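# Move foam block from desk to recessed far shelf

## Task

Pick up the small foam block lying on the desk and set it down on a shelf belonging to the shelving section at the far end of the aisle that is set back deeper than the other sections. It must rest directly on the shelf board, not on top of a carton. The robot must not topple or finish leaning.

## Robot and tools

ROBOT. A Hello Robot Stretch 4 with one arm. It has an omni-wheel base, a lift that slides up a mast, and a telescoping arm that reaches forward. At the arm's end is a wrist with yaw, pitch and roll, plus a two-finger gripper. The robot is about 1.6 m tall. The base rim lies within 0.23 m of the base origin.

FRAMES. The base frame has its origin on the floor under the base centre, with x forward, y left and z up, in metres. hand_pose is a point between the open fingertips, given in this frame; it may be slightly wrong. The odometry frame is the base frame as it was when the scene began. base_odometry counts wheel turns only, so slipping shows up as travel. Its heading is in rad, left positive, from -3.142 to 3.142. If turned_by_wheels and turned_by_imu disagree by more than about 0.1 rad over one move, the base probably slipped or hit something.

move. One action per call. Always pass blocking: false; the call returns in about 0.5 s while motion continues. cameras picks which images come back: omitted, null or ["all"] gives every camera, [] gives none. The names are head_camera, head_left_camera, head_right_camera and wrist_camera. An action holds base, joints or both, optionally with speeds, pace or contact_limits. Alternatively it is {"end_of_arm": "enable_torque"} alone, which re-powers wrist or gripper motors that have gone limp.
- base: one object holding a single command, and it is an offset from where the base last reported itself. translate_m is straight forward (+) or back, -2 to 2 m. strafe_m is sideways, left +, -2 to 2 m. rotate_rad turns in place, counter-clockwise +, -3.2 to 3.2. Only translate_m and strafe_m may be combined, giving a straight diagonal drive with no turn.
- joints: absolute targets by name. lift_m runs 0 to 1.2 m. arm_m runs 0 to 0.55 m of extension. wrist_yaw_rad runs -1.134 to 4.276, with 0 forward, + left and 3.14 folded back. wrist_pitch_rad runs -1.117 to 4.259, with 0 level and 1.57 pointing down. wrist_roll_rad runs -1.117 to 4.259, with 0 meaning the fingers are level and + clockwise when viewed from behind. gripper_m is the fingertip gap, -0.038 to 0.141 m, and may be off by up to 0.015. A target outside its range is clipped and the result reports it.
- pace: "slow", "default", "fast" or "max". At default the base reaches 0.3 m/s or 2 rad/s, the lift 0.3 m/s and the arm 0.4 m/s. A high lift lowers the base's top speed.
- speeds: a top speed per joint key, replacing pace. It is not allowed for gripper_m.
- contact_limits: a value from 0 (light) to 1 (hard) for arm_m, lift_m, translate_m, strafe_m or rotate_rad. Put each next to its own command. The default is 0.5. Even at 0 the arm needs a firm push of 15-40 N before it stops.
A new move replaces targets only for the joints it names, and for the base if it names it; all other motion carries on. An unknown key makes the call invalid. Any other bad value gets it refused, and a refusal or an uncommanded stop cancels the later move, wait and finished_scene calls in that reply. No motion runs longer than 14 s.

wait(seconds 0 to 10, cameras) commands nothing and returns state and images. It ends early once everything is at rest. wait(0) shows progress under "earlier move".
stop(cameras) brakes everything still running and re-brakes slack wheels. Its "stop:" line tells whether the wheels hold.
zoom_image(camera, region [x0,y0,x1,y1] in image pixels, at most 504x504) gives a closer view of that camera's latest image.
finished_scene(scene: current scene number) ends the scene permanently. Only call it once the block sits still on the correct shelf.

RESULTS. The "move" line reads "done" or the worst status. base_status and joint_status can be moving, done, off_target (at rest short of target, possibly still pushing), stopped, contact_stop (held back; that joint goes slack), time_out (target dropped), limit_stop_at_own_body, limit_stop_at_tilt (lean over 6 degrees; lift, arm and wheels go slack) or torque_fault. on_its_own lists what happened without being commanded, such as slack joints or unusual servo currents. lidar_m gives 12 distances in 30-degree sectors: 1st ahead, 4th left, 7th behind, 10th right. "-" means nothing seen or closer than 0.25 m. wrist_depth_mm is a 7x7 grid of depths in mm, 100-2000, read from the top left; "-" means invalid. motor_effort is in percent, with the peak in brackets. servo_current is in mA; a rise at the gripper after closing suggests it has a firm grip. base_tilt is in degrees, with about 3 degrees of error. The "pictures" line gives the image order. Camera intrinsics and extrinsics are provided per camera (OpenCV style, base frame). They carry small errors, and larger ones for the wrist camera when the arm is extended.

GRIPPING. Close to a gap more than 0.015 below the object's width; about 0.06 below it resists tugging. Squeezing harder pulls the object toward the wrist. The gripper reading does not confirm a grasp, so check the camera or the current. Fingertips jammed against a surface can snap open as the lift rises.

AVOID. Self-collision happens with the gripper above the base and the lift under about 0.2 (0.45 if pointing down). It also happens with the wrist tilted up and rolled, or with yaw+pitch below about -1.1. With the wrist folded back (yaw above 2.7, as at the start), even a small tilt or roll can hit the body. Keep the lift above 0.05 when retracting the arm. Do not bump shelves or the desk with the base while the gripper touches something, since that can cause torque faults. Never drop the block or let go while it is moving. Lower it gently onto the shelf board, clear of any carton, then open and back away. Drive slowly with the arm retracted so the robot does not tip. Loose objects may occasionally be nudged. Thinking time counts as scene time, and a running move keeps going while you think.

Each tool is called by a JSON object that holds its "name" and its "arguments", one argument or row to a line.

## Session

{"name": "move", "arguments": {
  "blocking": false,
  "joints": {"lift_m":0.8}
}}

Scene clock: 0.50 s.
move: moving
base_odometry: x=+0.000 y=+0.000 heading=+0.000
turned_by_wheels: +0.000
turned_by_imu: +0.000
base_tilt: forward=+0.5 right=+1.3
lidar_m: 1.25 1.24 1.43 2.41 1.43 1.87 2.95 2.93 1.57 1.35 1.34 1.46
base_status: not commanded
joint_positions: lift_m=+0.179 arm_m=+0.002 wrist_yaw_rad=+3.046 wrist_pitch_rad=+0.002 wrist_roll_rad=+0.000 gripper_m=+0.056
joint_status: lift_m moving
measured_speeds: translate_m=+0.000 strafe_m=+0.000 rotate_rad=+0.000 lift_m=+0.149 arm_m=+0.000 wrist_yaw_rad=+0.000 wrist_pitch_rad=+0.000 wrist_roll_rad=+0.000
motor_effort: lift_m=+26(28) arm_m=-4(4) wheel_0=+0(1) wheel_1=+0(0) wheel_2=+0(0)
servo_current: wrist_yaw_rad=39(39) wrist_pitch_rad=52(59) wrist_roll_rad=26(33) gripper_m=39(52)
hand_pose: x=-0.1056 y=+0.1144 z=+0.3570 quat_wxyz=(+0.048, -0.001, +0.000, +0.999) (m; base frame)
wrist_depth_mm: 136 139 - - - - - / 114 141 - - - - - / 123 147 - - - - - / 137 197 - - - - - / - - - - - 1983 - / 1205 1205 196 1098 1182 1308 1281 / 866 741 891 153 820 866 917
pictures: head_camera, head_left_camera, head_right_camera, wrist_camera
camera_calibration:
wrist_camera: T_world_to_cam=[[0.142573, 0.988827, 0.043527, -0.136348], [0.0287116, 0.039826, -0.998794, 0.408054], [-0.989368, 0.143651, -0.0227126, 0.11681], [0, 0, 0, 1]] pos_world=[0.123292, 0.101794, 0.416149]

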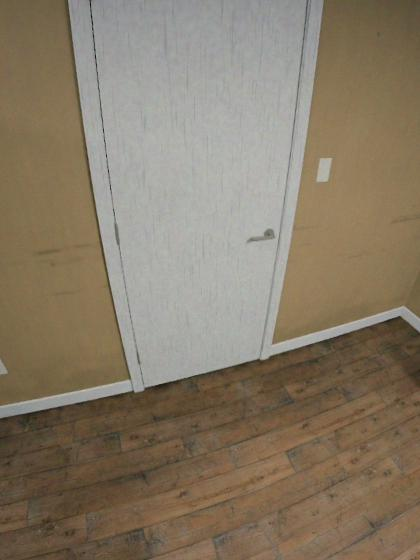

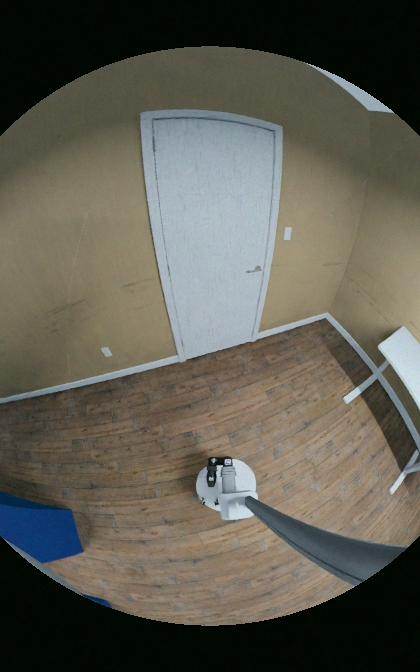

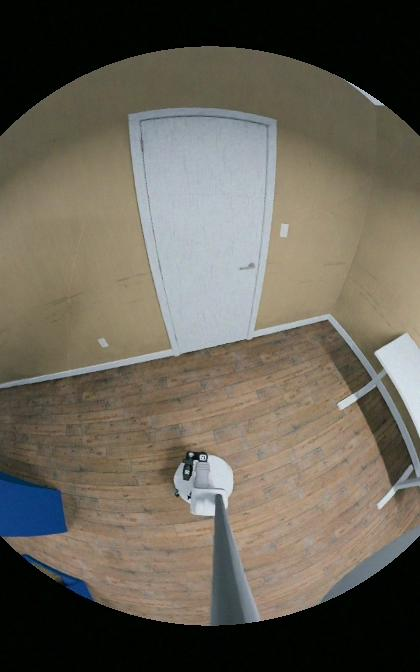

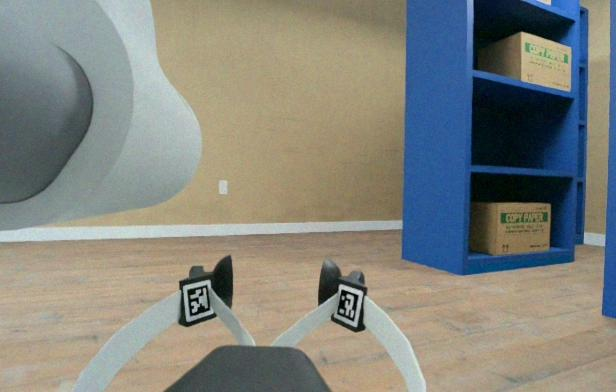

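{"name": "move", "arguments": {
  "blocking": false,
  "base": {"rotate_rad":-1.5},
  "pace": "fast",
  "cameras": []
}}

{"name": "wait", "arguments": {
  "seconds": 2
}}

Scene clock: 4.83 s.
earlier move: done
move: moving
base_odometry: x=+0.000 y=+0.000 heading=-0.288
turned_by_wheels: -0.288
turned_by_imu: -0.284
base_tilt: forward=+0.2 right=+1.5
lidar_m: 1.30 1.21 1.29 1.70 1.44 1.46 1.95 2.93 3.01 1.41 1.34 1.92
base_status: rotate_rad moving
joint_positions: lift_m=+0.800 arm_m=+0.002 wrist_yaw_rad=+3.046 wrist_pitch_rad=+0.002 wrist_roll_rad=+0.000 gripper_m=+0.056
joint_status: all done
measured_speeds: translate_m=+0.000 strafe_m=-0.002 rotate_rad=-1.093 lift_m=+0.000 arm_m=+0.000 wrist_yaw_rad=+0.000 wrist_pitch_rad=+0.000 wrist_roll_rad=+0.000
motor_effort: lift_m=+24(24) arm_m=-4(4) wheel_0=+7(8) wheel_1=+8(8) wheel_2=+8(8)
servo_current: wrist_yaw_rad=33(46) wrist_pitch_rad=39(52) wrist_roll_rad=33(33) gripper_m=39(52)
hand_pose: x=-0.1056 y=+0.1144 z=+0.9773 quat_wxyz=(+0.048, -0.001, +0.000, +0.999) (m; base frame)
wrist_depth_mm: 136 139 - - - - - / 114 140 - - - - - / 123 150 - - - - - / 137 193 - - - - - / - - - - - - - / - - 197 - 190 - - / - 1983 - 152 - - -
pictures: none
No camera images: "cameras" was empty.

Scene clock: 6.27 s.
earlier move: done
base_odometry: x=+0.000 y=+0.000 heading=-1.500
turned_by_wheels: -1.212
turned_by_imu: -1.197
base_tilt: forward=+0.5 right=+1.4
lidar_m: 1.34 1.37 1.41 1.23 1.27 1.53 2.87 1.42 1.84 2.95 2.94 1.54
base_status: done
joint_positions: lift_m=+0.800 arm_m=+0.002 wrist_yaw_rad=+3.046 wrist_pitch_rad=+0.002 wrist_roll_rad=+0.000 gripper_m=+0.056
joint_status: all done
measured_speeds: all 0
motor_effort: lift_m=+24(24) arm_m=-4(4) wheel_0=+4(8) wheel_1=+0(9) wheel_2=+0(8)
servo_current: wrist_yaw_rad=20(46) wrist_pitch_rad=46(52) wrist_roll_rad=33(33) gripper_m=46(52)
hand_pose: x=-0.1056 y=+0.1144 z=+0.9773 quat_wxyz=(+0.048, -0.001, +0.000, +0.999) (m; base frame)
wrist_depth_mm: 136 140 - - - - - / 115 140 - - - - - / 122 153 - - - - - / 138 201 - - - - - / - - - - - - - / - 174 198 - 186 - - / - 139 - 153 - - -
wait: 1.43 of 2 s (the move ended)
pictures: head_camera, head_left_camera, head_right_camera, wrist_camera
camera_calibration:
wrist_camera: T_world_to_cam=[[0.142573, 0.988827, 0.043527, -0.163348], [0.0287116, 0.039826, -0.998794, 1.02761], [-0.989368, 0.143651, -0.0227126, 0.130899], [0, 0, 0, 1]] pos_world=[0.123292, 0.101794, 1.03645]

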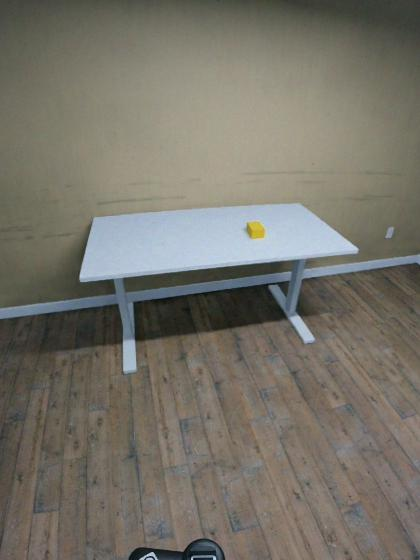

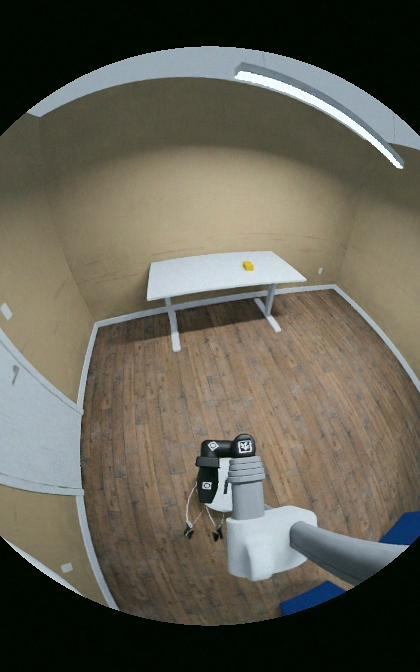

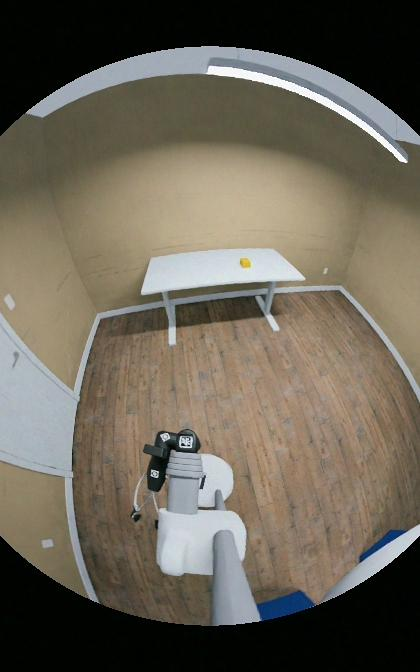

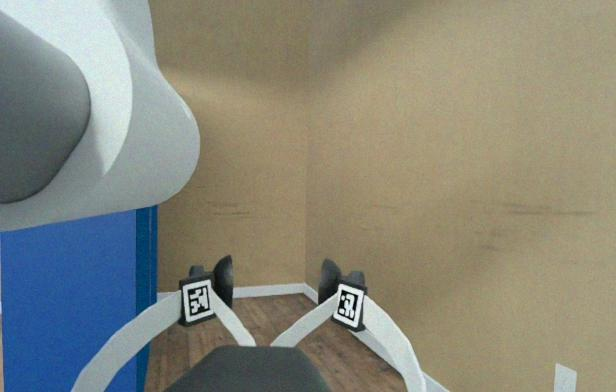

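{"name": "move", "arguments": {
  "blocking": false,
  "joints": {"wrist_yaw_rad":0,"wrist_pitch_rad":0.7,"gripper_m":0.13,"lift_m":0.9},
  "cameras": ["head_camera"]
}}

{"name": "zoom_image", "arguments": {
  "camera": "head_camera",
  "region": [216, 200, 296, 260]
}}

Scene clock: 29.63 s.
move: moving
base_odometry: x=+0.000 y=+0.000 heading=-1.500
turned_by_wheels: +0.000
turned_by_imu: -0.001
base_tilt: forward=+0.2 right=+1.3
lidar_m: 1.32 1.37 1.38 1.24 1.25 1.52 2.83 1.42 1.83 2.95 2.94 1.51
base_status: not commanded
joint_positions: lift_m=+0.839 arm_m=+0.002 wrist_yaw_rad=+2.446 wrist_pitch_rad=+0.585 wrist_roll_rad=+0.000 gripper_m=+0.076
joint_status: lift_m moving; wrist_yaw_rad moving; wrist_pitch_rad moving; gripper_m moving
measured_speeds: translate_m=+0.000 strafe_m=+0.000 rotate_rad=+0.000 lift_m=+0.149 arm_m=+0.000 wrist_yaw_rad=-1.815 wrist_pitch_rad=+1.355 wrist_roll_rad=+0.000
motor_effort: lift_m=+27(27) arm_m=-4(4) wheel_0=+4(4) wheel_1=+0(0) wheel_2=+0(0)
servo_current: wrist_yaw_rad=98(124) wrist_pitch_rad=26(65) wrist_roll_rad=26(33) gripper_m=111(111)
hand_pose: x=+0.0446 y=+0.2212 z=+0.8578 quat_wxyz=(+0.326, -0.271, +0.098, +0.900) (m; base frame)
wrist_depth_mm: - - - - - - - / - - - - - - - / - - - - - - - / 1921 1983 1921 1863 - - - / 1576 1576 1576 1618 1537 - - / 1308 1281 199 1336 195 1308 1229 / 1138 1060 1160 149 1118 1160 1160
pictures: head_camera

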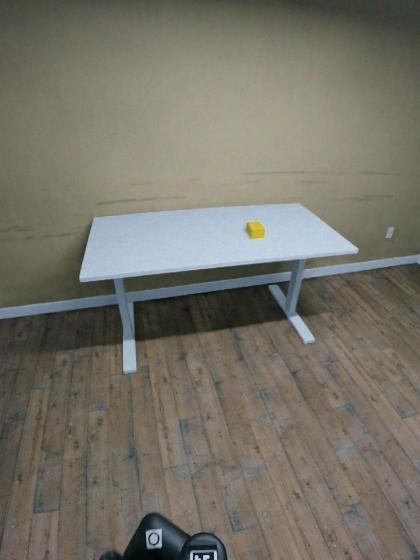

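Scaled by 6.300 from the camera's 420x560 image, which has a finer 1200x1600 frame.

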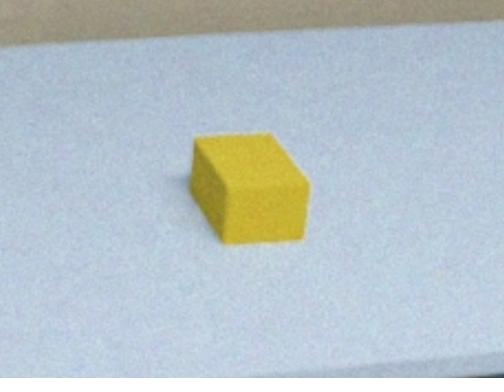

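{"name": "move", "arguments": {
  "blocking": false,
  "base": {"rotate_rad":0.07},
  "cameras": []
}}

{"name": "wait", "arguments": {
  "seconds": 2,
  "cameras": ["head_camera"]
}}

Scene clock: 39.80 s.
earlier move: done
move: moving
base_odometry: x=+0.000 y=+0.000 heading=-1.430
turned_by_wheels: +0.070
turned_by_imu: +0.068
base_tilt: forward=+0.4 right=+1.3
lidar_m: 1.34 1.37 1.38 1.24 1.27 1.61 1.42 1.43 1.83 2.93 2.96 1.49
base_status: rotate_rad moving
joint_positions: lift_m=+0.900 arm_m=+0.002 wrist_yaw_rad=+0.003 wrist_pitch_rad=+0.699 wrist_roll_rad=+0.000 gripper_m=+0.130
joint_status: all done
measured_speeds: all 0
motor_effort: lift_m=+24(24) arm_m=-4(4) wheel_0=-2(5) wheel_1=-1(6) wheel_2=-2(6)
servo_current: wrist_yaw_rad=33(46) wrist_pitch_rad=46(52) wrist_roll_rad=26(33) gripper_m=46(52)
hand_pose: x=+0.3941 y=-0.0867 z=+0.8922 quat_wxyz=(+0.939, -0.001, +0.343, +0.002) (m; base frame)
wrist_depth_mm: - - - - - - - / - - - - - - - / 1863 1921 1983 1983 - - - / 1618 1618 1661 1661 1708 1708 1756 / 1366 1397 1430 1464 1430 1464 1499 / 1182 205 1182 1281 202 1255 1255 / 1042 1025 1118 - 1138 1098 1138
pictures: none
No camera images: "cameras" was empty.

Scene clock: 39.97 s.
earlier move: done
base_odometry: x=+0.000 y=+0.000 heading=-1.430
turned_by_wheels: +0.000
turned_by_imu: +0.000
base_tilt: forward=+0.3 right=+1.5
lidar_m: 1.35 1.36 1.33 1.23 1.27 1.60 1.42 1.45 1.83 2.93 2.98 1.46
base_status: done
joint_positions: lift_m=+0.900 arm_m=+0.002 wrist_yaw_rad=+0.003 wrist_pitch_rad=+0.699 wrist_roll_rad=+0.000 gripper_m=+0.130
joint_status: all done
measured_speeds: all 0
motor_effort: lift_m=+24(24) arm_m=-4(4) wheel_0=-2(5) wheel_1=-2(6) wheel_2=-2(6)
servo_current: wrist_yaw_rad=39(46) wrist_pitch_rad=39(52) wrist_roll_rad=26(33) gripper_m=52(52)
hand_pose: x=+0.3941 y=-0.0867 z=+0.8922 quat_wxyz=(+0.939, -0.001, +0.343, +0.002) (m; base frame)
wrist_depth_mm: - - - - - - - / - - - - - - - / 1863 1983 1983 - - - - / 1576 1618 1661 1661 1708 1708 1756 / 1366 1430 1430 1430 1430 1464 1464 / 1229 205 1160 1255 202 1281 1281 / 1060 1060 1118 - 1138 1118 1118
wait: 0.17 of 2 s (the move ended)
pictures: head_camera

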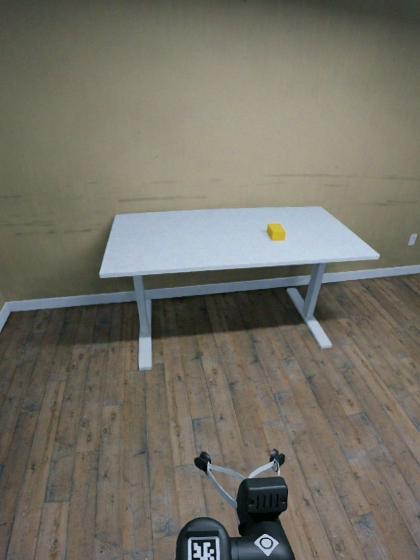

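{"name": "move", "arguments": {
  "blocking": false,
  "base": {"translate_m":0.85,"strafe_m":-0.356},
  "joints": {"lift_m":1.0,"arm_m":0.15},
  "cameras": [],
  "pace": "fast"
}}

{"name": "wait", "arguments": {
  "seconds": 6,
  "cameras": ["head_camera","wrist_camera"]
}}

Scene clock: 45.53 s.
move: moving
base_odometry: x=-0.012 y=-0.044 heading=-1.430
turned_by_wheels: +0.000
turned_by_imu: -0.001
base_tilt: forward=+0.2 right=+1.2
lidar_m: 1.29 1.32 1.38 1.24 1.29 1.66 1.44 1.49 1.85 2.92 2.94 1.41
base_status: translate_m moving; strafe_m moving
joint_positions: lift_m=+0.963 arm_m=+0.081 wrist_yaw_rad=+0.003 wrist_pitch_rad=+0.700 wrist_roll_rad=+0.000 gripper_m=+0.130
joint_status: lift_m moving; arm_m moving
measured_speeds: translate_m=+0.157 strafe_m=-0.069 rotate_rad=-0.006 lift_m=+0.201 arm_m=+0.294 wrist_yaw_rad=+0.000 wrist_pitch_rad=+0.000 wrist_roll_rad=+0.000
motor_effort: lift_m=+24(27) arm_m=+9(9) wheel_0=+9(9) wheel_1=+2(5) wheel_2=-11(12)
servo_current: wrist_yaw_rad=39(46) wrist_pitch_rad=46(52) wrist_roll_rad=26(33) gripper_m=46(52)
hand_pose: x=+0.4724 y=-0.0867 z=+0.9555 quat_wxyz=(+0.939, -0.001, +0.343, +0.001) (m; base frame)
wrist_depth_mm: - - - - - - - / - - - - - - - / 1983 1983 - - - - - / 1708 1708 1708 1756 1756 1808 1863 / 1464 1464 1464 1499 1537 1537 1537 / 1281 205 1255 1336 202 1336 1336 / 1118 1098 1138 - 1205 1160 1205
pictures: none
No camera images: "cameras" was empty.

Scene clock: 48.80 s.
earlier move: done
base_odometry: x=-0.233 y=-0.892 heading=-1.430
turned_by_wheels: +0.000
turned_by_imu: -0.002
base_tilt: forward=+0.3 right=+1.5
lidar_m: 0.55 0.58 0.72 1.70 1.73 2.23 2.22 2.32 2.73 2.47 2.32 0.59
base_status: done
joint_positions: lift_m=+1.000 arm_m=+0.150 wrist_yaw_rad=+0.003 wrist_pitch_rad=+0.700 wrist_roll_rad=+0.000 gripper_m=+0.130
joint_status: all done
measured_speeds: all 0
motor_effort: lift_m=+24(27) arm_m=+6(9) wheel_0=+0(11) wheel_1=+2(6) wheel_2=+1(12)
servo_current: wrist_yaw_rad=39(52) wrist_pitch_rad=52(52) wrist_roll_rad=26(33) gripper_m=46(52)
hand_pose: x=+0.5416 y=-0.0867 z=+0.9922 quat_wxyz=(+0.939, -0.001, +0.343, +0.001) (m; base frame)
wrist_depth_mm: - - - - - - - / - - - - - - - / - - - - - - - / - - - 574 - - - / - - - - - - - / - 188 171 - 196 - - / - - - - - 1182 1229
wait: 3.27 of 6 s (the move ended)
pictures: head_camera, wrist_camera
camera_calibration:
wrist_camera: T_world_to_cam=[[-0.00574778, -0.99792, 0.0642141, -0.169882], [-0.660514, -0.0444242, -0.749498, 1.15052], [0.750791, -0.0467223, -0.658885, 0.47264], [0, 0, 0, 1]] pos_world=[0.404102, -0.0963354, 1.18463]

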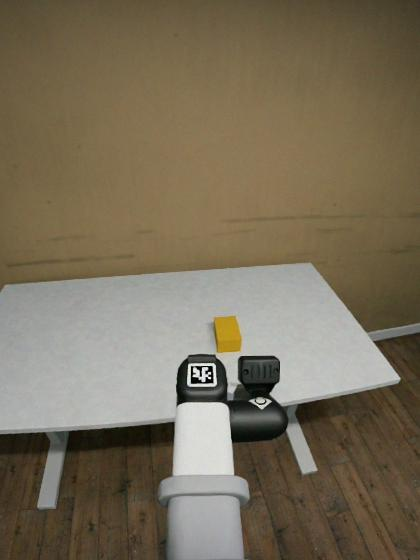

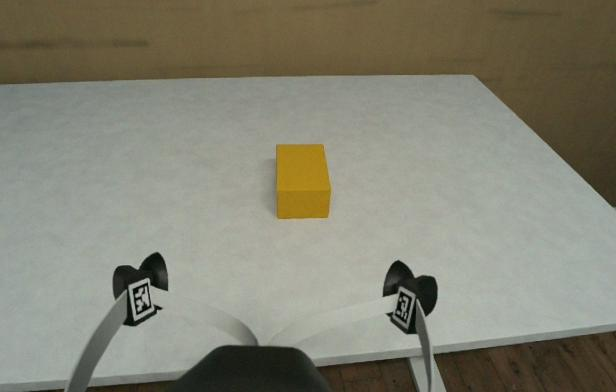

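{"name": "move", "arguments": {
  "blocking": false,
  "base": {"strafe_m":-0.028},
  "joints": {"lift_m":0.92,"arm_m":0.47},
  "cameras": []
}}

{"name": "wait", "arguments": {
  "seconds": 3,
  "cameras": ["head_camera","wrist_camera"]
}}

Scene clock: 64.63 s.
move: moving
base_odometry: x=-0.259 y=-0.895 heading=-1.430
turned_by_wheels: +0.000
turned_by_imu: -0.001
base_tilt: forward=+0.3 right=+1.3
lidar_m: 0.55 0.57 0.74 1.71 1.79 2.24 2.20 2.29 2.69 2.44 2.34 0.62
base_status: strafe_m moving
joint_positions: lift_m=+0.961 arm_m=+0.202 wrist_yaw_rad=+0.003 wrist_pitch_rad=+0.700 wrist_roll_rad=+0.000 gripper_m=+0.130
joint_status: lift_m moving; arm_m moving
measured_speeds: translate_m=+0.000 strafe_m=-0.033 rotate_rad=+0.002 lift_m=-0.148 arm_m=+0.198 wrist_yaw_rad=+0.000 wrist_pitch_rad=+0.000 wrist_roll_rad=+0.000
motor_effort: lift_m=+14(21) arm_m=+8(8) wheel_0=+2(9) wheel_1=-1(7) wheel_2=+0(2)
servo_current: wrist_yaw_rad=33(46) wrist_pitch_rad=39(52) wrist_roll_rad=26(33) gripper_m=39(52)
hand_pose: x=+0.5941 y=-0.0867 z=+0.9537 quat_wxyz=(+0.939, -0.001, +0.343, +0.001) (m; base frame)
wrist_depth_mm: - - - - - - - / - - - - - - - / - - - - - - - / - - - 512 - - - / - - - - - - - / - 188 171 - 196 - - / - - - - - 1160 1182
pictures: none
No camera images: "cameras" was empty.

Scene clock: 66.20 s.
earlier move: done
base_odometry: x=-0.261 y=-0.895 heading=-1.430
turned_by_wheels: +0.000
turned_by_imu: +0.000
base_tilt: forward=+0.4 right=+1.4
lidar_m: 0.56 0.58 0.73 1.74 1.79 2.26 2.21 2.31 2.66 2.44 2.32 0.62
base_status: done
joint_positions: lift_m=+0.920 arm_m=+0.470 wrist_yaw_rad=+0.003 wrist_pitch_rad=+0.700 wrist_roll_rad=+0.000 gripper_m=+0.130
joint_status: all done
measured_speeds: all 0
motor_effort: lift_m=+14(21) arm_m=+6(9) wheel_0=+1(9) wheel_1=+1(7) wheel_2=+0(2)
servo_current: wrist_yaw_rad=33(46) wrist_pitch_rad=39(59) wrist_roll_rad=20(33) gripper_m=46(59)
hand_pose: x=+0.8616 y=-0.0867 z=+0.9130 quat_wxyz=(+0.939, -0.001, +0.343, +0.001) (m; base frame)
wrist_depth_mm: - - - - - - - / - - - - - - - / - - - - - - - / - - - - - - - / - - - - - - - / - 188 291 307 195 - - / - - - - - - -
wait: 1.57 of 3 s (the move ended)
pictures: head_camera, wrist_camera
camera_calibration:
wrist_camera: T_world_to_cam=[[-0.00574778, -0.99792, 0.0642141, -0.162957], [-0.660514, -0.0444242, -0.749498, 1.30252], [0.750791, -0.0467223, -0.658885, 0.180203], [0, 0, 0, 1]] pos_world=[0.724102, -0.0963354, 1.10543]

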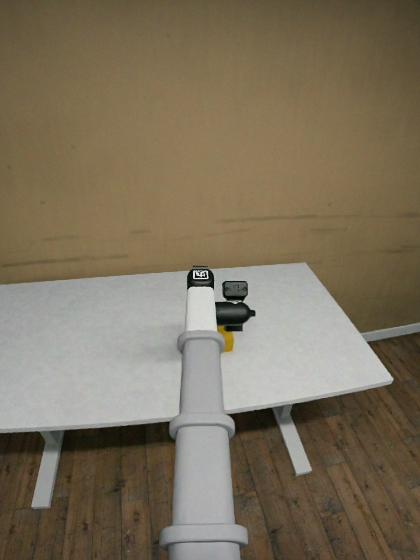

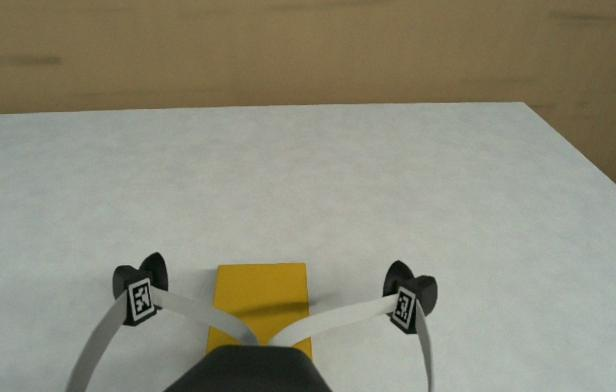

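{"name": "move", "arguments": {
  "blocking": false,
  "joints": {"lift_m":0.82},
  "cameras": []
}}

{"name": "wait", "arguments": {
  "seconds": 2,
  "cameras": ["wrist_camera"]
}}

{"name": "move", "arguments": {
  "blocking": false,
  "joints": {"gripper_m":0.035},
  "cameras": []
}}

{"name": "wait", "arguments": {
  "seconds": 2.5,
  "cameras": ["wrist_camera"]
}}

{"name": "move", "arguments": {
  "blocking": false,
  "joints": {"lift_m":0.92},
  "cameras": []
}}

{"name": "wait", "arguments": {
  "seconds": 2,
  "cameras": ["wrist_camera","head_camera"]
}}

Scene clock: 78.33 s.
move: moving
base_odometry: x=-0.261 y=-0.895 heading=-1.430
turned_by_wheels: +0.000
turned_by_imu: -0.001
base_tilt: forward=+0.5 right=+1.3
lidar_m: 0.55 0.57 0.72 1.72 1.78 2.24 2.21 2.32 2.66 2.44 2.31 0.61
base_status: not commanded
joint_positions: lift_m=+0.881 arm_m=+0.470 wrist_yaw_rad=+0.003 wrist_pitch_rad=+0.700 wrist_roll_rad=+0.000 gripper_m=+0.130
joint_status: lift_m moving
measured_speeds: translate_m=+0.000 strafe_m=+0.000 rotate_rad=+0.000 lift_m=-0.149 arm_m=+0.000 wrist_yaw_rad=+0.000 wrist_pitch_rad=+0.000 wrist_roll_rad=+0.000
motor_effort: lift_m=+12(14) arm_m=+6(6) wheel_0=+1(1) wheel_1=+1(1) wheel_2=+0(0)
servo_current: wrist_yaw_rad=39(46) wrist_pitch_rad=39(52) wrist_roll_rad=33(33) gripper_m=46(52)
hand_pose: x=+0.8616 y=-0.0867 z=+0.8737 quat_wxyz=(+0.939, -0.001, +0.343, +0.001) (m; base frame)
wrist_depth_mm: - - - - - - - / - - - - - - - / - - - - - - - / - - - - - - - / - - 306 303 - - - / - 188 256 271 195 - - / - - 242 - - - -
pictures: none
No camera images: "cameras" was empty.

Scene clock: 79.27 s.
earlier move: done
base_odometry: x=-0.261 y=-0.895 heading=-1.430
turned_by_wheels: +0.000
turned_by_imu: +0.000
base_tilt: forward=+0.3 right=+1.5
lidar_m: 0.58 0.56 0.75 1.70 1.80 2.24 2.20 2.30 2.68 2.45 2.35 0.62
base_status: not commanded
joint_positions: lift_m=+0.820 arm_m=+0.470 wrist_yaw_rad=+0.003 wrist_pitch_rad=+0.700 wrist_roll_rad=+0.000 gripper_m=+0.130
joint_status: all done
measured_speeds: all 0
motor_effort: lift_m=+14(15) arm_m=+6(6) wheel_0=+1(1) wheel_1=+1(1) wheel_2=+0(0)
servo_current: wrist_yaw_rad=26(46) wrist_pitch_rad=39(59) wrist_roll_rad=26(33) gripper_m=46(52)
hand_pose: x=+0.8616 y=-0.0867 z=+0.8130 quat_wxyz=(+0.939, -0.001, +0.343, +0.001) (m; base frame)
wrist_depth_mm: - - - - - - - / - - - - - - - / - - - - - - - / - - 252 255 - - - / - - 221 224 - - - / - 189 195 196 195 - - / - - 193 - - - -
wait: 0.93 of 2 s (the move ended)
pictures: wrist_camera
camera_calibration:
wrist_camera: T_world_to_cam=[[-0.00574778, -0.99792, 0.0642141, -0.156536], [-0.660514, -0.0444242, -0.749498, 1.22757], [0.750791, -0.0467223, -0.658885, 0.114314], [0, 0, 0, 1]] pos_world=[0.724102, -0.0963354, 1.00543]

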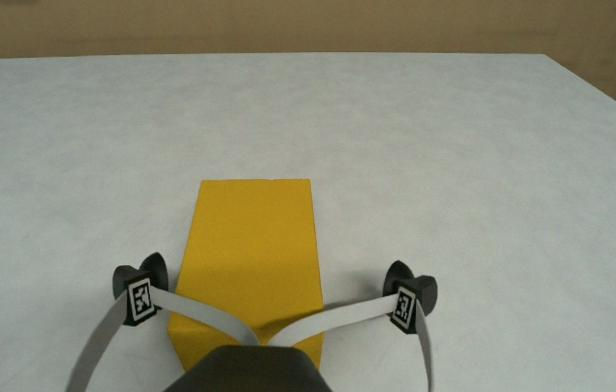

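Scene clock: 79.77 s.
move: moving
base_odometry: x=-0.261 y=-0.895 heading=-1.430
turned_by_wheels: +0.000
turned_by_imu: +0.000
base_tilt: forward=+0.2 right=+1.4
lidar_m: 0.57 0.57 0.72 1.73 1.80 2.21 2.20 2.31 2.70 2.43 2.33 0.61
base_status: not commanded
joint_positions: lift_m=+0.820 arm_m=+0.470 wrist_yaw_rad=+0.003 wrist_pitch_rad=+0.700 wrist_roll_rad=+0.000 gripper_m=+0.116
joint_status: gripper_m moving
measured_speeds: all 0
motor_effort: lift_m=+14(14) arm_m=+6(6) wheel_0=+1(1) wheel_1=+1(1) wheel_2=+0(0)
servo_current: wrist_yaw_rad=33(39) wrist_pitch_rad=46(46) wrist_roll_rad=26(33) gripper_m=91(91)
hand_pose: x=+0.8616 y=-0.0867 z=+0.8130 quat_wxyz=(+0.939, -0.001, +0.343, +0.001) (m; base frame)
wrist_depth_mm: - - - - - - - / - - - - - - - / - - - - - - - / - - 253 254 - - - / - - 221 224 - - - / - 185 194 196 192 - - / - - 192 - - - -
pictures: none
No camera images: "cameras" was empty.

Scene clock: 81.13 s.
earlier move: done
base_odometry: x=-0.261 y=-0.895 heading=-1.430
turned_by_wheels: +0.000
turned_by_imu: +0.000
base_tilt: forward=+0.4 right=+1.5
lidar_m: 0.56 0.57 0.74 1.73 1.76 2.23 2.21 2.29 2.70 2.43 2.36 0.62
base_status: not commanded
joint_positions: lift_m=+0.820 arm_m=+0.470 wrist_yaw_rad=+0.003 wrist_pitch_rad=+0.700 wrist_roll_rad=+0.000 gripper_m=+0.036
joint_status: all done
measured_speeds: all 0
motor_effort: lift_m=+14(14) arm_m=+6(6) wheel_0=+1(1) wheel_1=+1(1) wheel_2=+0(0)
servo_current: wrist_yaw_rad=39(46) wrist_pitch_rad=52(52) wrist_roll_rad=26(33) gripper_m=111(215)
hand_pose: x=+0.8616 y=-0.0867 z=+0.8130 quat_wxyz=(+0.939, -0.001, +0.343, +0.001) (m; base frame)
wrist_depth_mm: - - - - - - - / - - - - - - - / - - - - - - - / - - 246 241 - - - / - - 209 211 - - - / - 180 183 185 182 - - / - - - 146 - - -
wait: 1.37 of 2.5 s (the move ended)
pictures: wrist_camera
camera_calibration:
wrist_camera: T_world_to_cam=[[-0.00574778, -0.99792, 0.0642141, -0.156536], [-0.660514, -0.0444242, -0.749498, 1.22757], [0.750791, -0.0467223, -0.658885, 0.114314], [0, 0, 0, 1]] pos_world=[0.724102, -0.0963354, 1.00543]

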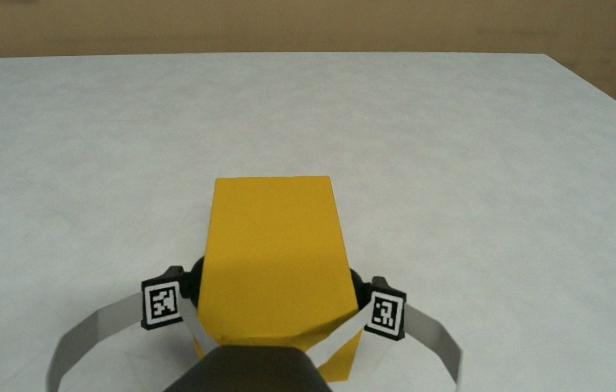

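Scene clock: 81.63 s.
move: moving
base_odometry: x=-0.261 y=-0.895 heading=-1.430
turned_by_wheels: +0.000
turned_by_imu: +0.000
base_tilt: forward=+0.3 right=+1.5
lidar_m: 0.56 0.58 0.73 1.71 1.77 2.21 2.20 2.31 2.69 2.43 2.32 0.62
base_status: not commanded
joint_positions: lift_m=+0.859 arm_m=+0.470 wrist_yaw_rad=+0.003 wrist_pitch_rad=+0.700 wrist_roll_rad=+0.000 gripper_m=+0.036
joint_status: lift_m moving
measured_speeds: translate_m=+0.000 strafe_m=+0.000 rotate_rad=+0.000 lift_m=+0.149 arm_m=+0.000 wrist_yaw_rad=+0.000 wrist_pitch_rad=+0.000 wrist_roll_rad=+0.000
motor_effort: lift_m=+26(27) arm_m=+6(6) wheel_0=+1(1) wheel_1=+1(2) wheel_2=+0(0)
servo_current: wrist_yaw_rad=33(39) wrist_pitch_rad=39(52) wrist_roll_rad=26(39) gripper_m=111(117)
hand_pose: x=+0.8616 y=-0.0867 z=+0.8513 quat_wxyz=(+0.939, -0.001, +0.343, +0.001) (m; base frame)
wrist_depth_mm: - - - - - - - / - - - - - - - / - - - - - - - / - - 246 242 - - - / - - 209 212 - - - / - 181 182 185 183 - - / - - - 146 - - -
pictures: none
No camera images: "cameras" was empty.

Scene clock: 82.57 s.
earlier move: done
base_odometry: x=-0.261 y=-0.895 heading=-1.430
turned_by_wheels: +0.000
turned_by_imu: +0.000
base_tilt: forward=+0.5 right=+1.4
lidar_m: 0.56 0.58 0.73 1.71 1.77 2.23 2.19 2.30 2.70 2.43 2.32 0.61
base_status: not commanded
joint_positions: lift_m=+0.920 arm_m=+0.470 wrist_yaw_rad=+0.003 wrist_pitch_rad=+0.700 wrist_roll_rad=+0.000 gripper_m=+0.036
joint_status: all done
measured_speeds: all 0
motor_effort: lift_m=+24(27) arm_m=+6(6) wheel_0=+1(1) wheel_1=+1(2) wheel_2=+0(0)
servo_current: wrist_yaw_rad=39(46) wrist_pitch_rad=46(65) wrist_roll_rad=26(39) gripper_m=104(117)
hand_pose: x=+0.8616 y=-0.0867 z=+0.9121 quat_wxyz=(+0.939, -0.001, +0.343, +0.001) (m; base frame)
wrist_depth_mm: - - - - - - - / - - - - - - - / - - - - - - - / - - 245 241 - - - / - - 210 212 - - - / - 181 183 186 183 - - / - - - 146 - - -
wait: 0.93 of 2 s (the move ended)
pictures: head_camera, wrist_camera
camera_calibration:
wrist_camera: T_world_to_cam=[[-0.00574003, -0.99792, 0.064215, -0.162913], [-0.660571, -0.0444265, -0.749448, 1.30191], [0.750742, -0.0467204, -0.658941, 0.179774], [0, 0, 0, 1]] pos_world=[0.724102, -0.0963354, 1.10463]

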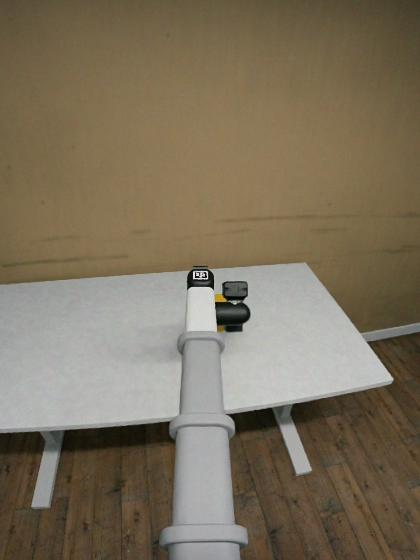

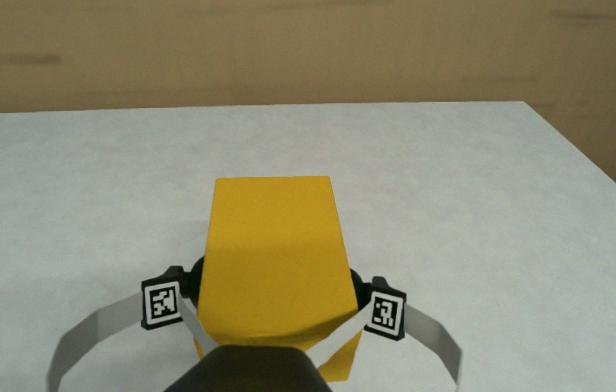

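{"name": "move", "arguments": {
  "blocking": false,
  "base": {"translate_m":-0.75},
  "joints": {"arm_m":0.1},
  "cameras": [],
  "pace": "fast"
}}

{"name": "wait", "arguments": {
  "seconds": 5,
  "cameras": []
}}

{"name": "move", "arguments": {
  "blocking": false,
  "base": {"rotate_rad":3.1},
  "cameras": []
}}

{"name": "wait", "arguments": {
  "seconds": 6
}}

Scene clock: 91.03 s.
move: moving
base_odometry: x=-0.267 y=-0.854 heading=-1.430
turned_by_wheels: +0.000
turned_by_imu: -0.001
base_tilt: forward=+0.3 right=+1.4
lidar_m: 0.58 0.63 0.77 1.70 1.74 2.24 2.16 2.26 2.70 2.45 2.39 0.66
base_status: translate_m moving
joint_positions: lift_m=+0.920 arm_m=+0.392 wrist_yaw_rad=+0.003 wrist_pitch_rad=+0.700 wrist_roll_rad=+0.000 gripper_m=+0.036
joint_status: arm_m moving
measured_speeds: translate_m=-0.159 strafe_m=-0.001 rotate_rad=+0.002 lift_m=+0.000 arm_m=-0.297 wrist_yaw_rad=+0.000 wrist_pitch_rad=+0.000 wrist_roll_rad=+0.000
motor_effort: lift_m=+24(24) arm_m=-8(8) wheel_0=-6(8) wheel_1=-6(6) wheel_2=+10(10)
servo_current: wrist_yaw_rad=33(39) wrist_pitch_rad=39(52) wrist_roll_rad=26(33) gripper_m=104(111)
hand_pose: x=+0.7833 y=-0.0867 z=+0.9121 quat_wxyz=(+0.939, -0.001, +0.343, +0.001) (m; base frame)
wrist_depth_mm: - - - - - - - / - - - - - - - / - - - - - - - / - - 246 241 - - - / - - 209 213 - - - / - 181 183 185 183 - - / - - - 146 - - -
pictures: none
No camera images: "cameras" was empty.

Scene clock: 93.97 s.
earlier move: done
base_odometry: x=-0.366 y=-0.153 heading=-1.430
turned_by_wheels: +0.000
turned_by_imu: +0.000
base_tilt: forward=+0.3 right=+1.5
lidar_m: 1.29 1.32 1.80 1.63 1.69 2.10 1.46 1.66 1.85 2.55 2.58 1.40
base_status: done
joint_positions: lift_m=+0.920 arm_m=+0.100 wrist_yaw_rad=+0.003 wrist_pitch_rad=+0.700 wrist_roll_rad=+0.000 gripper_m=+0.036
joint_status: all done
measured_speeds: all 0
motor_effort: lift_m=+24(24) arm_m=-6(9) wheel_0=-3(8) wheel_1=+0(8) wheel_2=-1(12)
servo_current: wrist_yaw_rad=33(46) wrist_pitch_rad=33(52) wrist_roll_rad=33(39) gripper_m=104(117)
hand_pose: x=+0.4920 y=-0.0867 z=+0.9121 quat_wxyz=(+0.939, -0.001, +0.343, +0.001) (m; base frame)
wrist_depth_mm: - - - - - - - / - - - - - - - / 1863 1921 1983 - - - - / 1661 1661 1661 249 1708 1756 1756 / 1397 1430 215 212 1464 1499 1464 / 1205 186 183 185 185 1308 1255 / 1078 1098 1060 146 1118 1118 1160
wait: 2.93 of 5 s (the move ended)
pictures: none
No camera images: "cameras" was empty.

Scene clock: 94.47 s.
move: moving
base_odometry: x=-0.366 y=-0.153 heading=-1.189
turned_by_wheels: +0.241
turned_by_imu: +0.237
base_tilt: forward=+0.3 right=+1.2
lidar_m: 1.26 1.42 1.66 1.62 1.78 1.51 1.46 1.65 2.60 2.53 2.72 1.31
base_status: rotate_rad moving
joint_positions: lift_m=+0.920 arm_m=+0.100 wrist_yaw_rad=+0.003 wrist_pitch_rad=+0.700 wrist_roll_rad=+0.000 gripper_m=+0.036
joint_status: not commanded
measured_speeds: translate_m=+0.000 strafe_m=-0.002 rotate_rad=+0.913 lift_m=+0.000 arm_m=+0.000 wrist_yaw_rad=+0.000 wrist_pitch_rad=+0.000 wrist_roll_rad=+0.000
motor_effort: lift_m=+24(24) arm_m=-6(6) wheel_0=-7(7) wheel_1=-6(7) wheel_2=-7(9)
servo_current: wrist_yaw_rad=39(39) wrist_pitch_rad=39(52) wrist_roll_rad=33(33) gripper_m=104(111)
hand_pose: x=+0.4920 y=-0.0867 z=+0.9121 quat_wxyz=(+0.939, -0.001, +0.343, +0.001) (m; base frame)
wrist_depth_mm: - - - - - - - / - - - - - - - / - - 1983 1983 - - - / 1618 1661 1576 249 1708 1708 1756 / 1430 1464 216 212 1464 1464 1464 / 1229 186 183 185 185 1308 1281 / 1078 1078 1078 146 1118 1098 1160
pictures: none
No camera images: "cameras" was empty.

Scene clock: 96.93 s.
earlier move: done
base_odometry: x=-0.366 y=-0.153 heading=+1.670
turned_by_wheels: +2.859
turned_by_imu: +2.822
base_tilt: forward=+0.3 right=+1.4
lidar_m: 0.55 1.45 1.77 2.58 2.58 1.47 1.30 1.29 1.87 1.62 1.65 2.00
base_status: done
joint_positions: lift_m=+0.920 arm_m=+0.100 wrist_yaw_rad=+0.003 wrist_pitch_rad=+0.700 wrist_roll_rad=+0.000 gripper_m=+0.036
joint_status: not commanded
measured_speeds: all 0
motor_effort: lift_m=+24(24) arm_m=-6(6) wheel_0=-2(9) wheel_1=+0(8) wheel_2=-3(9)
servo_current: wrist_yaw_rad=33(46) wrist_pitch_rad=52(52) wrist_roll_rad=26(33) gripper_m=104(117)
hand_pose: x=+0.4920 y=-0.0867 z=+0.9121 quat_wxyz=(+0.939, -0.001, +0.343, +0.001) (m; base frame)
wrist_depth_mm: - - - - - - - / - - - - - - - / 1863 1983 - - - - - / 1618 1661 246 248 1756 1708 1708 / 1397 1397 215 212 1464 1464 1464 / 1205 186 183 185 185 1308 1281 / 1060 1098 1060 146 1138 1098 1160
wait: 2.47 of 6 s (the move ended)
pictures: head_camera, head_left_camera, head_right_camera, wrist_camera
camera_calibration:
wrist_camera: T_world_to_cam=[[-0.00573898, -0.99792, 0.064215, -0.165035], [-0.66062, -0.0444242, -0.749405, 1.05773], [0.750698, -0.0467225, -0.658991, 0.457318], [0, 0, 0, 1]] pos_world=[0.354502, -0.0963354, 1.10463]

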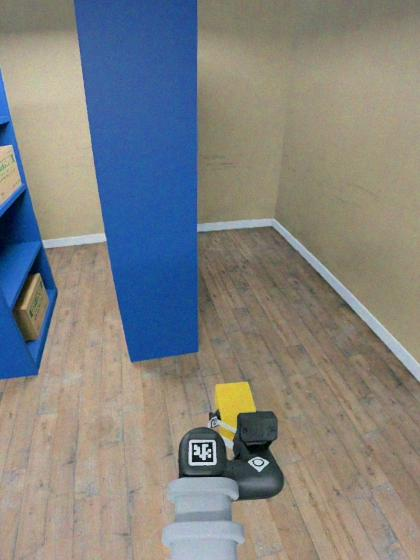

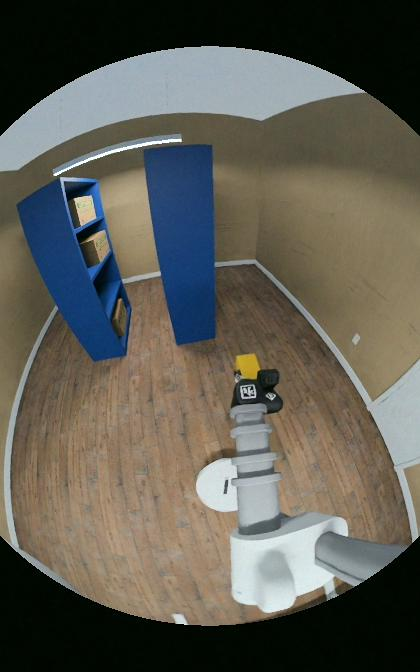

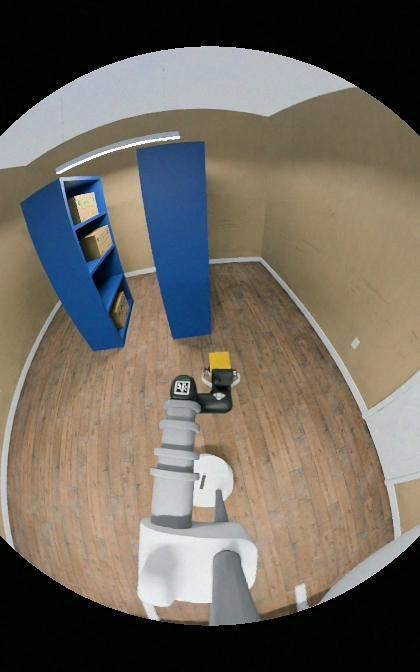

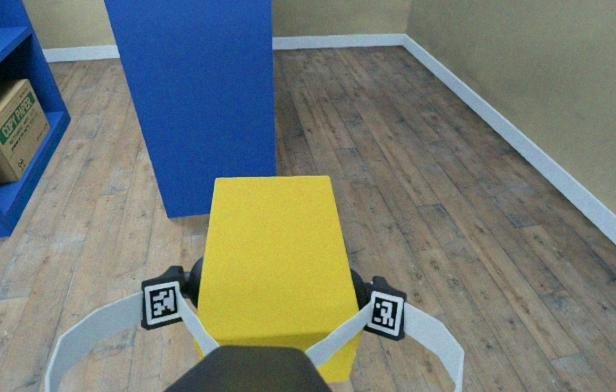

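{"name": "move", "arguments": {
  "blocking": false,
  "base": {"rotate_rad":0.25},
  "joints": {"arm_m":0.0},
  "cameras": []
}}

{"name": "wait", "arguments": {
  "seconds": 2,
  "cameras": []
}}

{"name": "move", "arguments": {
  "blocking": false,
  "base": {"translate_m":0.6,"strafe_m":0.41},
  "cameras": [],
  "pace": "fast"
}}

{"name": "wait", "arguments": {
  "seconds": 5
}}

Scene clock: 112.27 s.
move: moving
base_odometry: x=-0.366 y=-0.153 heading=+1.873
turned_by_wheels: +0.204
turned_by_imu: +0.200
base_tilt: forward=+0.4 right=+1.4
lidar_m: 1.46 1.67 2.67 2.56 2.65 1.36 1.29 1.38 1.70 1.64 1.72 2.31
base_status: rotate_rad moving
joint_positions: lift_m=+0.920 arm_m=+0.048 wrist_yaw_rad=+0.003 wrist_pitch_rad=+0.700 wrist_roll_rad=+0.000 gripper_m=+0.036
joint_status: arm_m moving
joint sent to its limit — arm_m, lower limit.
measured_speeds: translate_m=+0.001 strafe_m=+0.001 rotate_rad=+0.439 lift_m=+0.000 arm_m=-0.195 wrist_yaw_rad=+0.000 wrist_pitch_rad=+0.000 wrist_roll_rad=+0.000
motor_effort: lift_m=+24(24) arm_m=-7(9) wheel_0=-3(7) wheel_1=-1(7) wheel_2=+1(8)
servo_current: wrist_yaw_rad=39(39) wrist_pitch_rad=26(52) wrist_roll_rad=26(33) gripper_m=104(111)
hand_pose: x=+0.4397 y=-0.0867 z=+0.9121 quat_wxyz=(+0.939, -0.001, +0.343, +0.001) (m; base frame)
wrist_depth_mm: - - - - - - - / - 1983 - - - - - / - 1863 - - - - - / 1576 1661 1537 242 1708 1756 1756 / 1430 1397 216 212 1430 1464 1499 / 1205 186 182 185 184 1308 1281 / 1060 1098 1098 146 1118 1098 1138
pictures: none
No camera images: "cameras" was empty.

Scene clock: 113.03 s.
earlier move: done
base_odometry: x=-0.366 y=-0.153 heading=+1.919
turned_by_wheels: +0.046
turned_by_imu: +0.045
base_tilt: forward=+0.4 right=+1.4
lidar_m: 0.46 1.68 2.64 2.57 2.69 1.35 1.30 1.37 1.67 1.61 1.73 2.46
base_status: done
joint_positions: lift_m=+0.920 arm_m=+0.002 wrist_yaw_rad=+0.003 wrist_pitch_rad=+0.700 wrist_roll_rad=+0.000 gripper_m=+0.036
joint_status: all done
joint sent to its limit — arm_m, lower limit.
measured_speeds: all 0
motor_effort: lift_m=+24(24) arm_m=-6(9) wheel_0=-1(7) wheel_1=-2(7) wheel_2=+0(8)
servo_current: wrist_yaw_rad=39(39) wrist_pitch_rad=46(59) wrist_roll_rad=26(33) gripper_m=104(117)
hand_pose: x=+0.3943 y=-0.0867 z=+0.9121 quat_wxyz=(+0.939, -0.001, +0.343, +0.001) (m; base frame)
wrist_depth_mm: - - - - - - - / - 1863 - - - - - / - 1863 - - - - - / 1576 1661 1618 241 1756 1756 1756 / 1366 1430 215 211 1464 1464 1499 / 1229 186 183 186 185 1308 1281 / 1078 1098 1042 146 1118 1098 1138
wait: 0.77 of 2 s (the move ended)
pictures: none
No camera images: "cameras" was empty.

Scene clock: 113.53 s.
move: moving
base_odometry: x=-0.404 y=-0.126 heading=+1.919
turned_by_wheels: +0.000
turned_by_imu: -0.001
base_tilt: forward=+0.5 right=+1.4
lidar_m: 0.44 1.65 2.62 2.53 2.70 1.39 1.33 1.42 1.67 1.62 1.75 2.50
base_status: translate_m moving; strafe_m moving
joint_positions: lift_m=+0.920 arm_m=+0.002 wrist_yaw_rad=+0.003 wrist_pitch_rad=+0.700 wrist_roll_rad=+0.000 gripper_m=+0.036
joint_status: not commanded
measured_speeds: translate_m=+0.145 strafe_m=+0.101 rotate_rad=-0.007 lift_m=+0.000 arm_m=+0.000 wrist_yaw_rad=+0.000 wrist_pitch_rad=+0.000 wrist_roll_rad=+0.000
motor_effort: lift_m=+24(24) arm_m=-6(6) wheel_0=-6(6) wheel_1=+11(11) wheel_2=-9(10)
servo_current: wrist_yaw_rad=33(52) wrist_pitch_rad=33(46) wrist_roll_rad=26(33) gripper_m=104(111)
hand_pose: x=+0.3942 y=-0.0867 z=+0.9121 quat_wxyz=(+0.939, -0.001, +0.343, +0.001) (m; base frame)
wrist_depth_mm: - - - - - - - / - 1921 - - - - - / - 1863 - - - - - / 1576 1618 1618 241 1708 1708 1756 / 1397 1430 215 211 1464 1499 1499 / 1229 186 183 185 185 1308 1281 / 1078 1098 1078 146 1118 1078 1160
pictures: none
No camera images: "cameras" was empty.

Scene clock: 116.30 s.
earlier move: done
base_odometry: x=-0.956 y=+0.271 heading=+1.919
turned_by_wheels: +0.000
turned_by_imu: +0.001
base_tilt: forward=+0.5 right=+1.4
lidar_m: 0.44 0.93 2.19 2.12 2.27 2.79 1.94 1.97 2.12 2.06 2.20 0.94
base_status: done
joint_positions: lift_m=+0.920 arm_m=+0.002 wrist_yaw_rad=+0.003 wrist_pitch_rad=+0.700 wrist_roll_rad=+0.000 gripper_m=+0.036
joint_status: not commanded
measured_speeds: all 0
motor_effort: lift_m=+24(24) arm_m=-6(6) wheel_0=-4(6) wheel_1=-1(12) wheel_2=+0(10)
servo_current: wrist_yaw_rad=33(52) wrist_pitch_rad=52(59) wrist_roll_rad=33(33) gripper_m=104(117)
hand_pose: x=+0.3942 y=-0.0867 z=+0.9121 quat_wxyz=(+0.939, -0.001, +0.343, +0.001) (m; base frame)
wrist_depth_mm: - - - - 1078 - - / - - - - 1060 - - / - - 1863 - 1430 - - / - 1255 1281 249 1255 - - / - - 210 212 - - 1464 / 1205 182 182 185 183 - 1308 / 1060 1078 1060 146 1098 1118 1160
wait: 2.77 of 5 s (the move ended)
pictures: head_camera, head_left_camera, head_right_camera, wrist_camera
camera_calibration:
wrist_camera: T_world_to_cam=[[-0.00573414, -0.99792, 0.0642126, -0.165594], [-0.660677, -0.044422, -0.749355, 0.993081], [0.750649, -0.0467206, -0.659047, 0.530812], [0, 0, 0, 1]] pos_world=[0.256702, -0.0963354, 1.10463]

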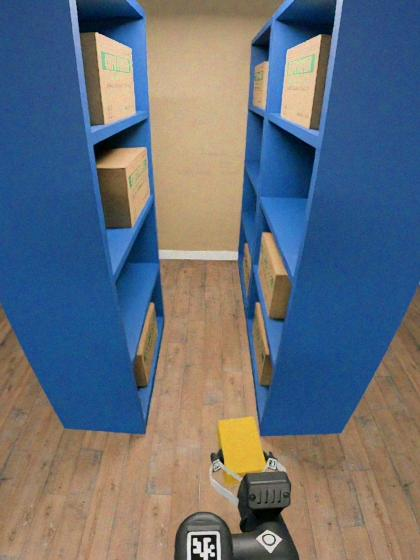

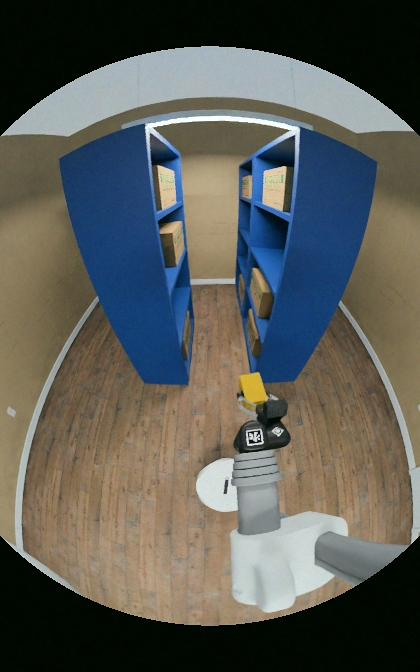

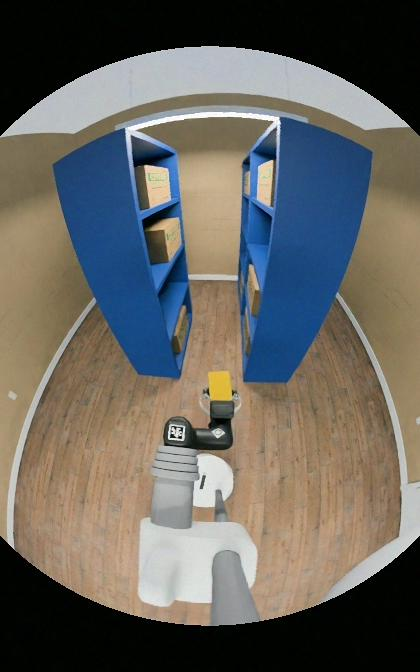

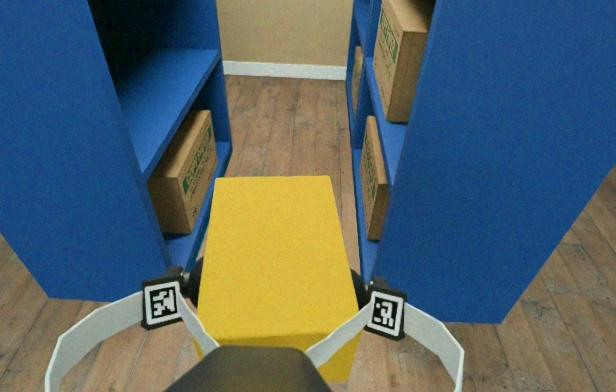

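{"name": "zoom_image", "arguments": {
  "camera": "head_camera",
  "region": [220, 0, 340, 440]
}}

{"name": "zoom_image", "arguments": {
  "camera": "head_camera",
  "region": [60, 0, 180, 440]
}}

Scaled by 1.145 from the camera's 420x560 image, which has a finer 1200x1600 frame.

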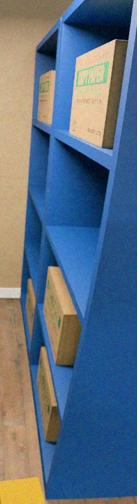

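Scaled by 1.145 from the camera's 420x560 image, which has a finer 1200x1600 frame.

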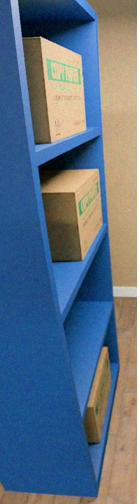

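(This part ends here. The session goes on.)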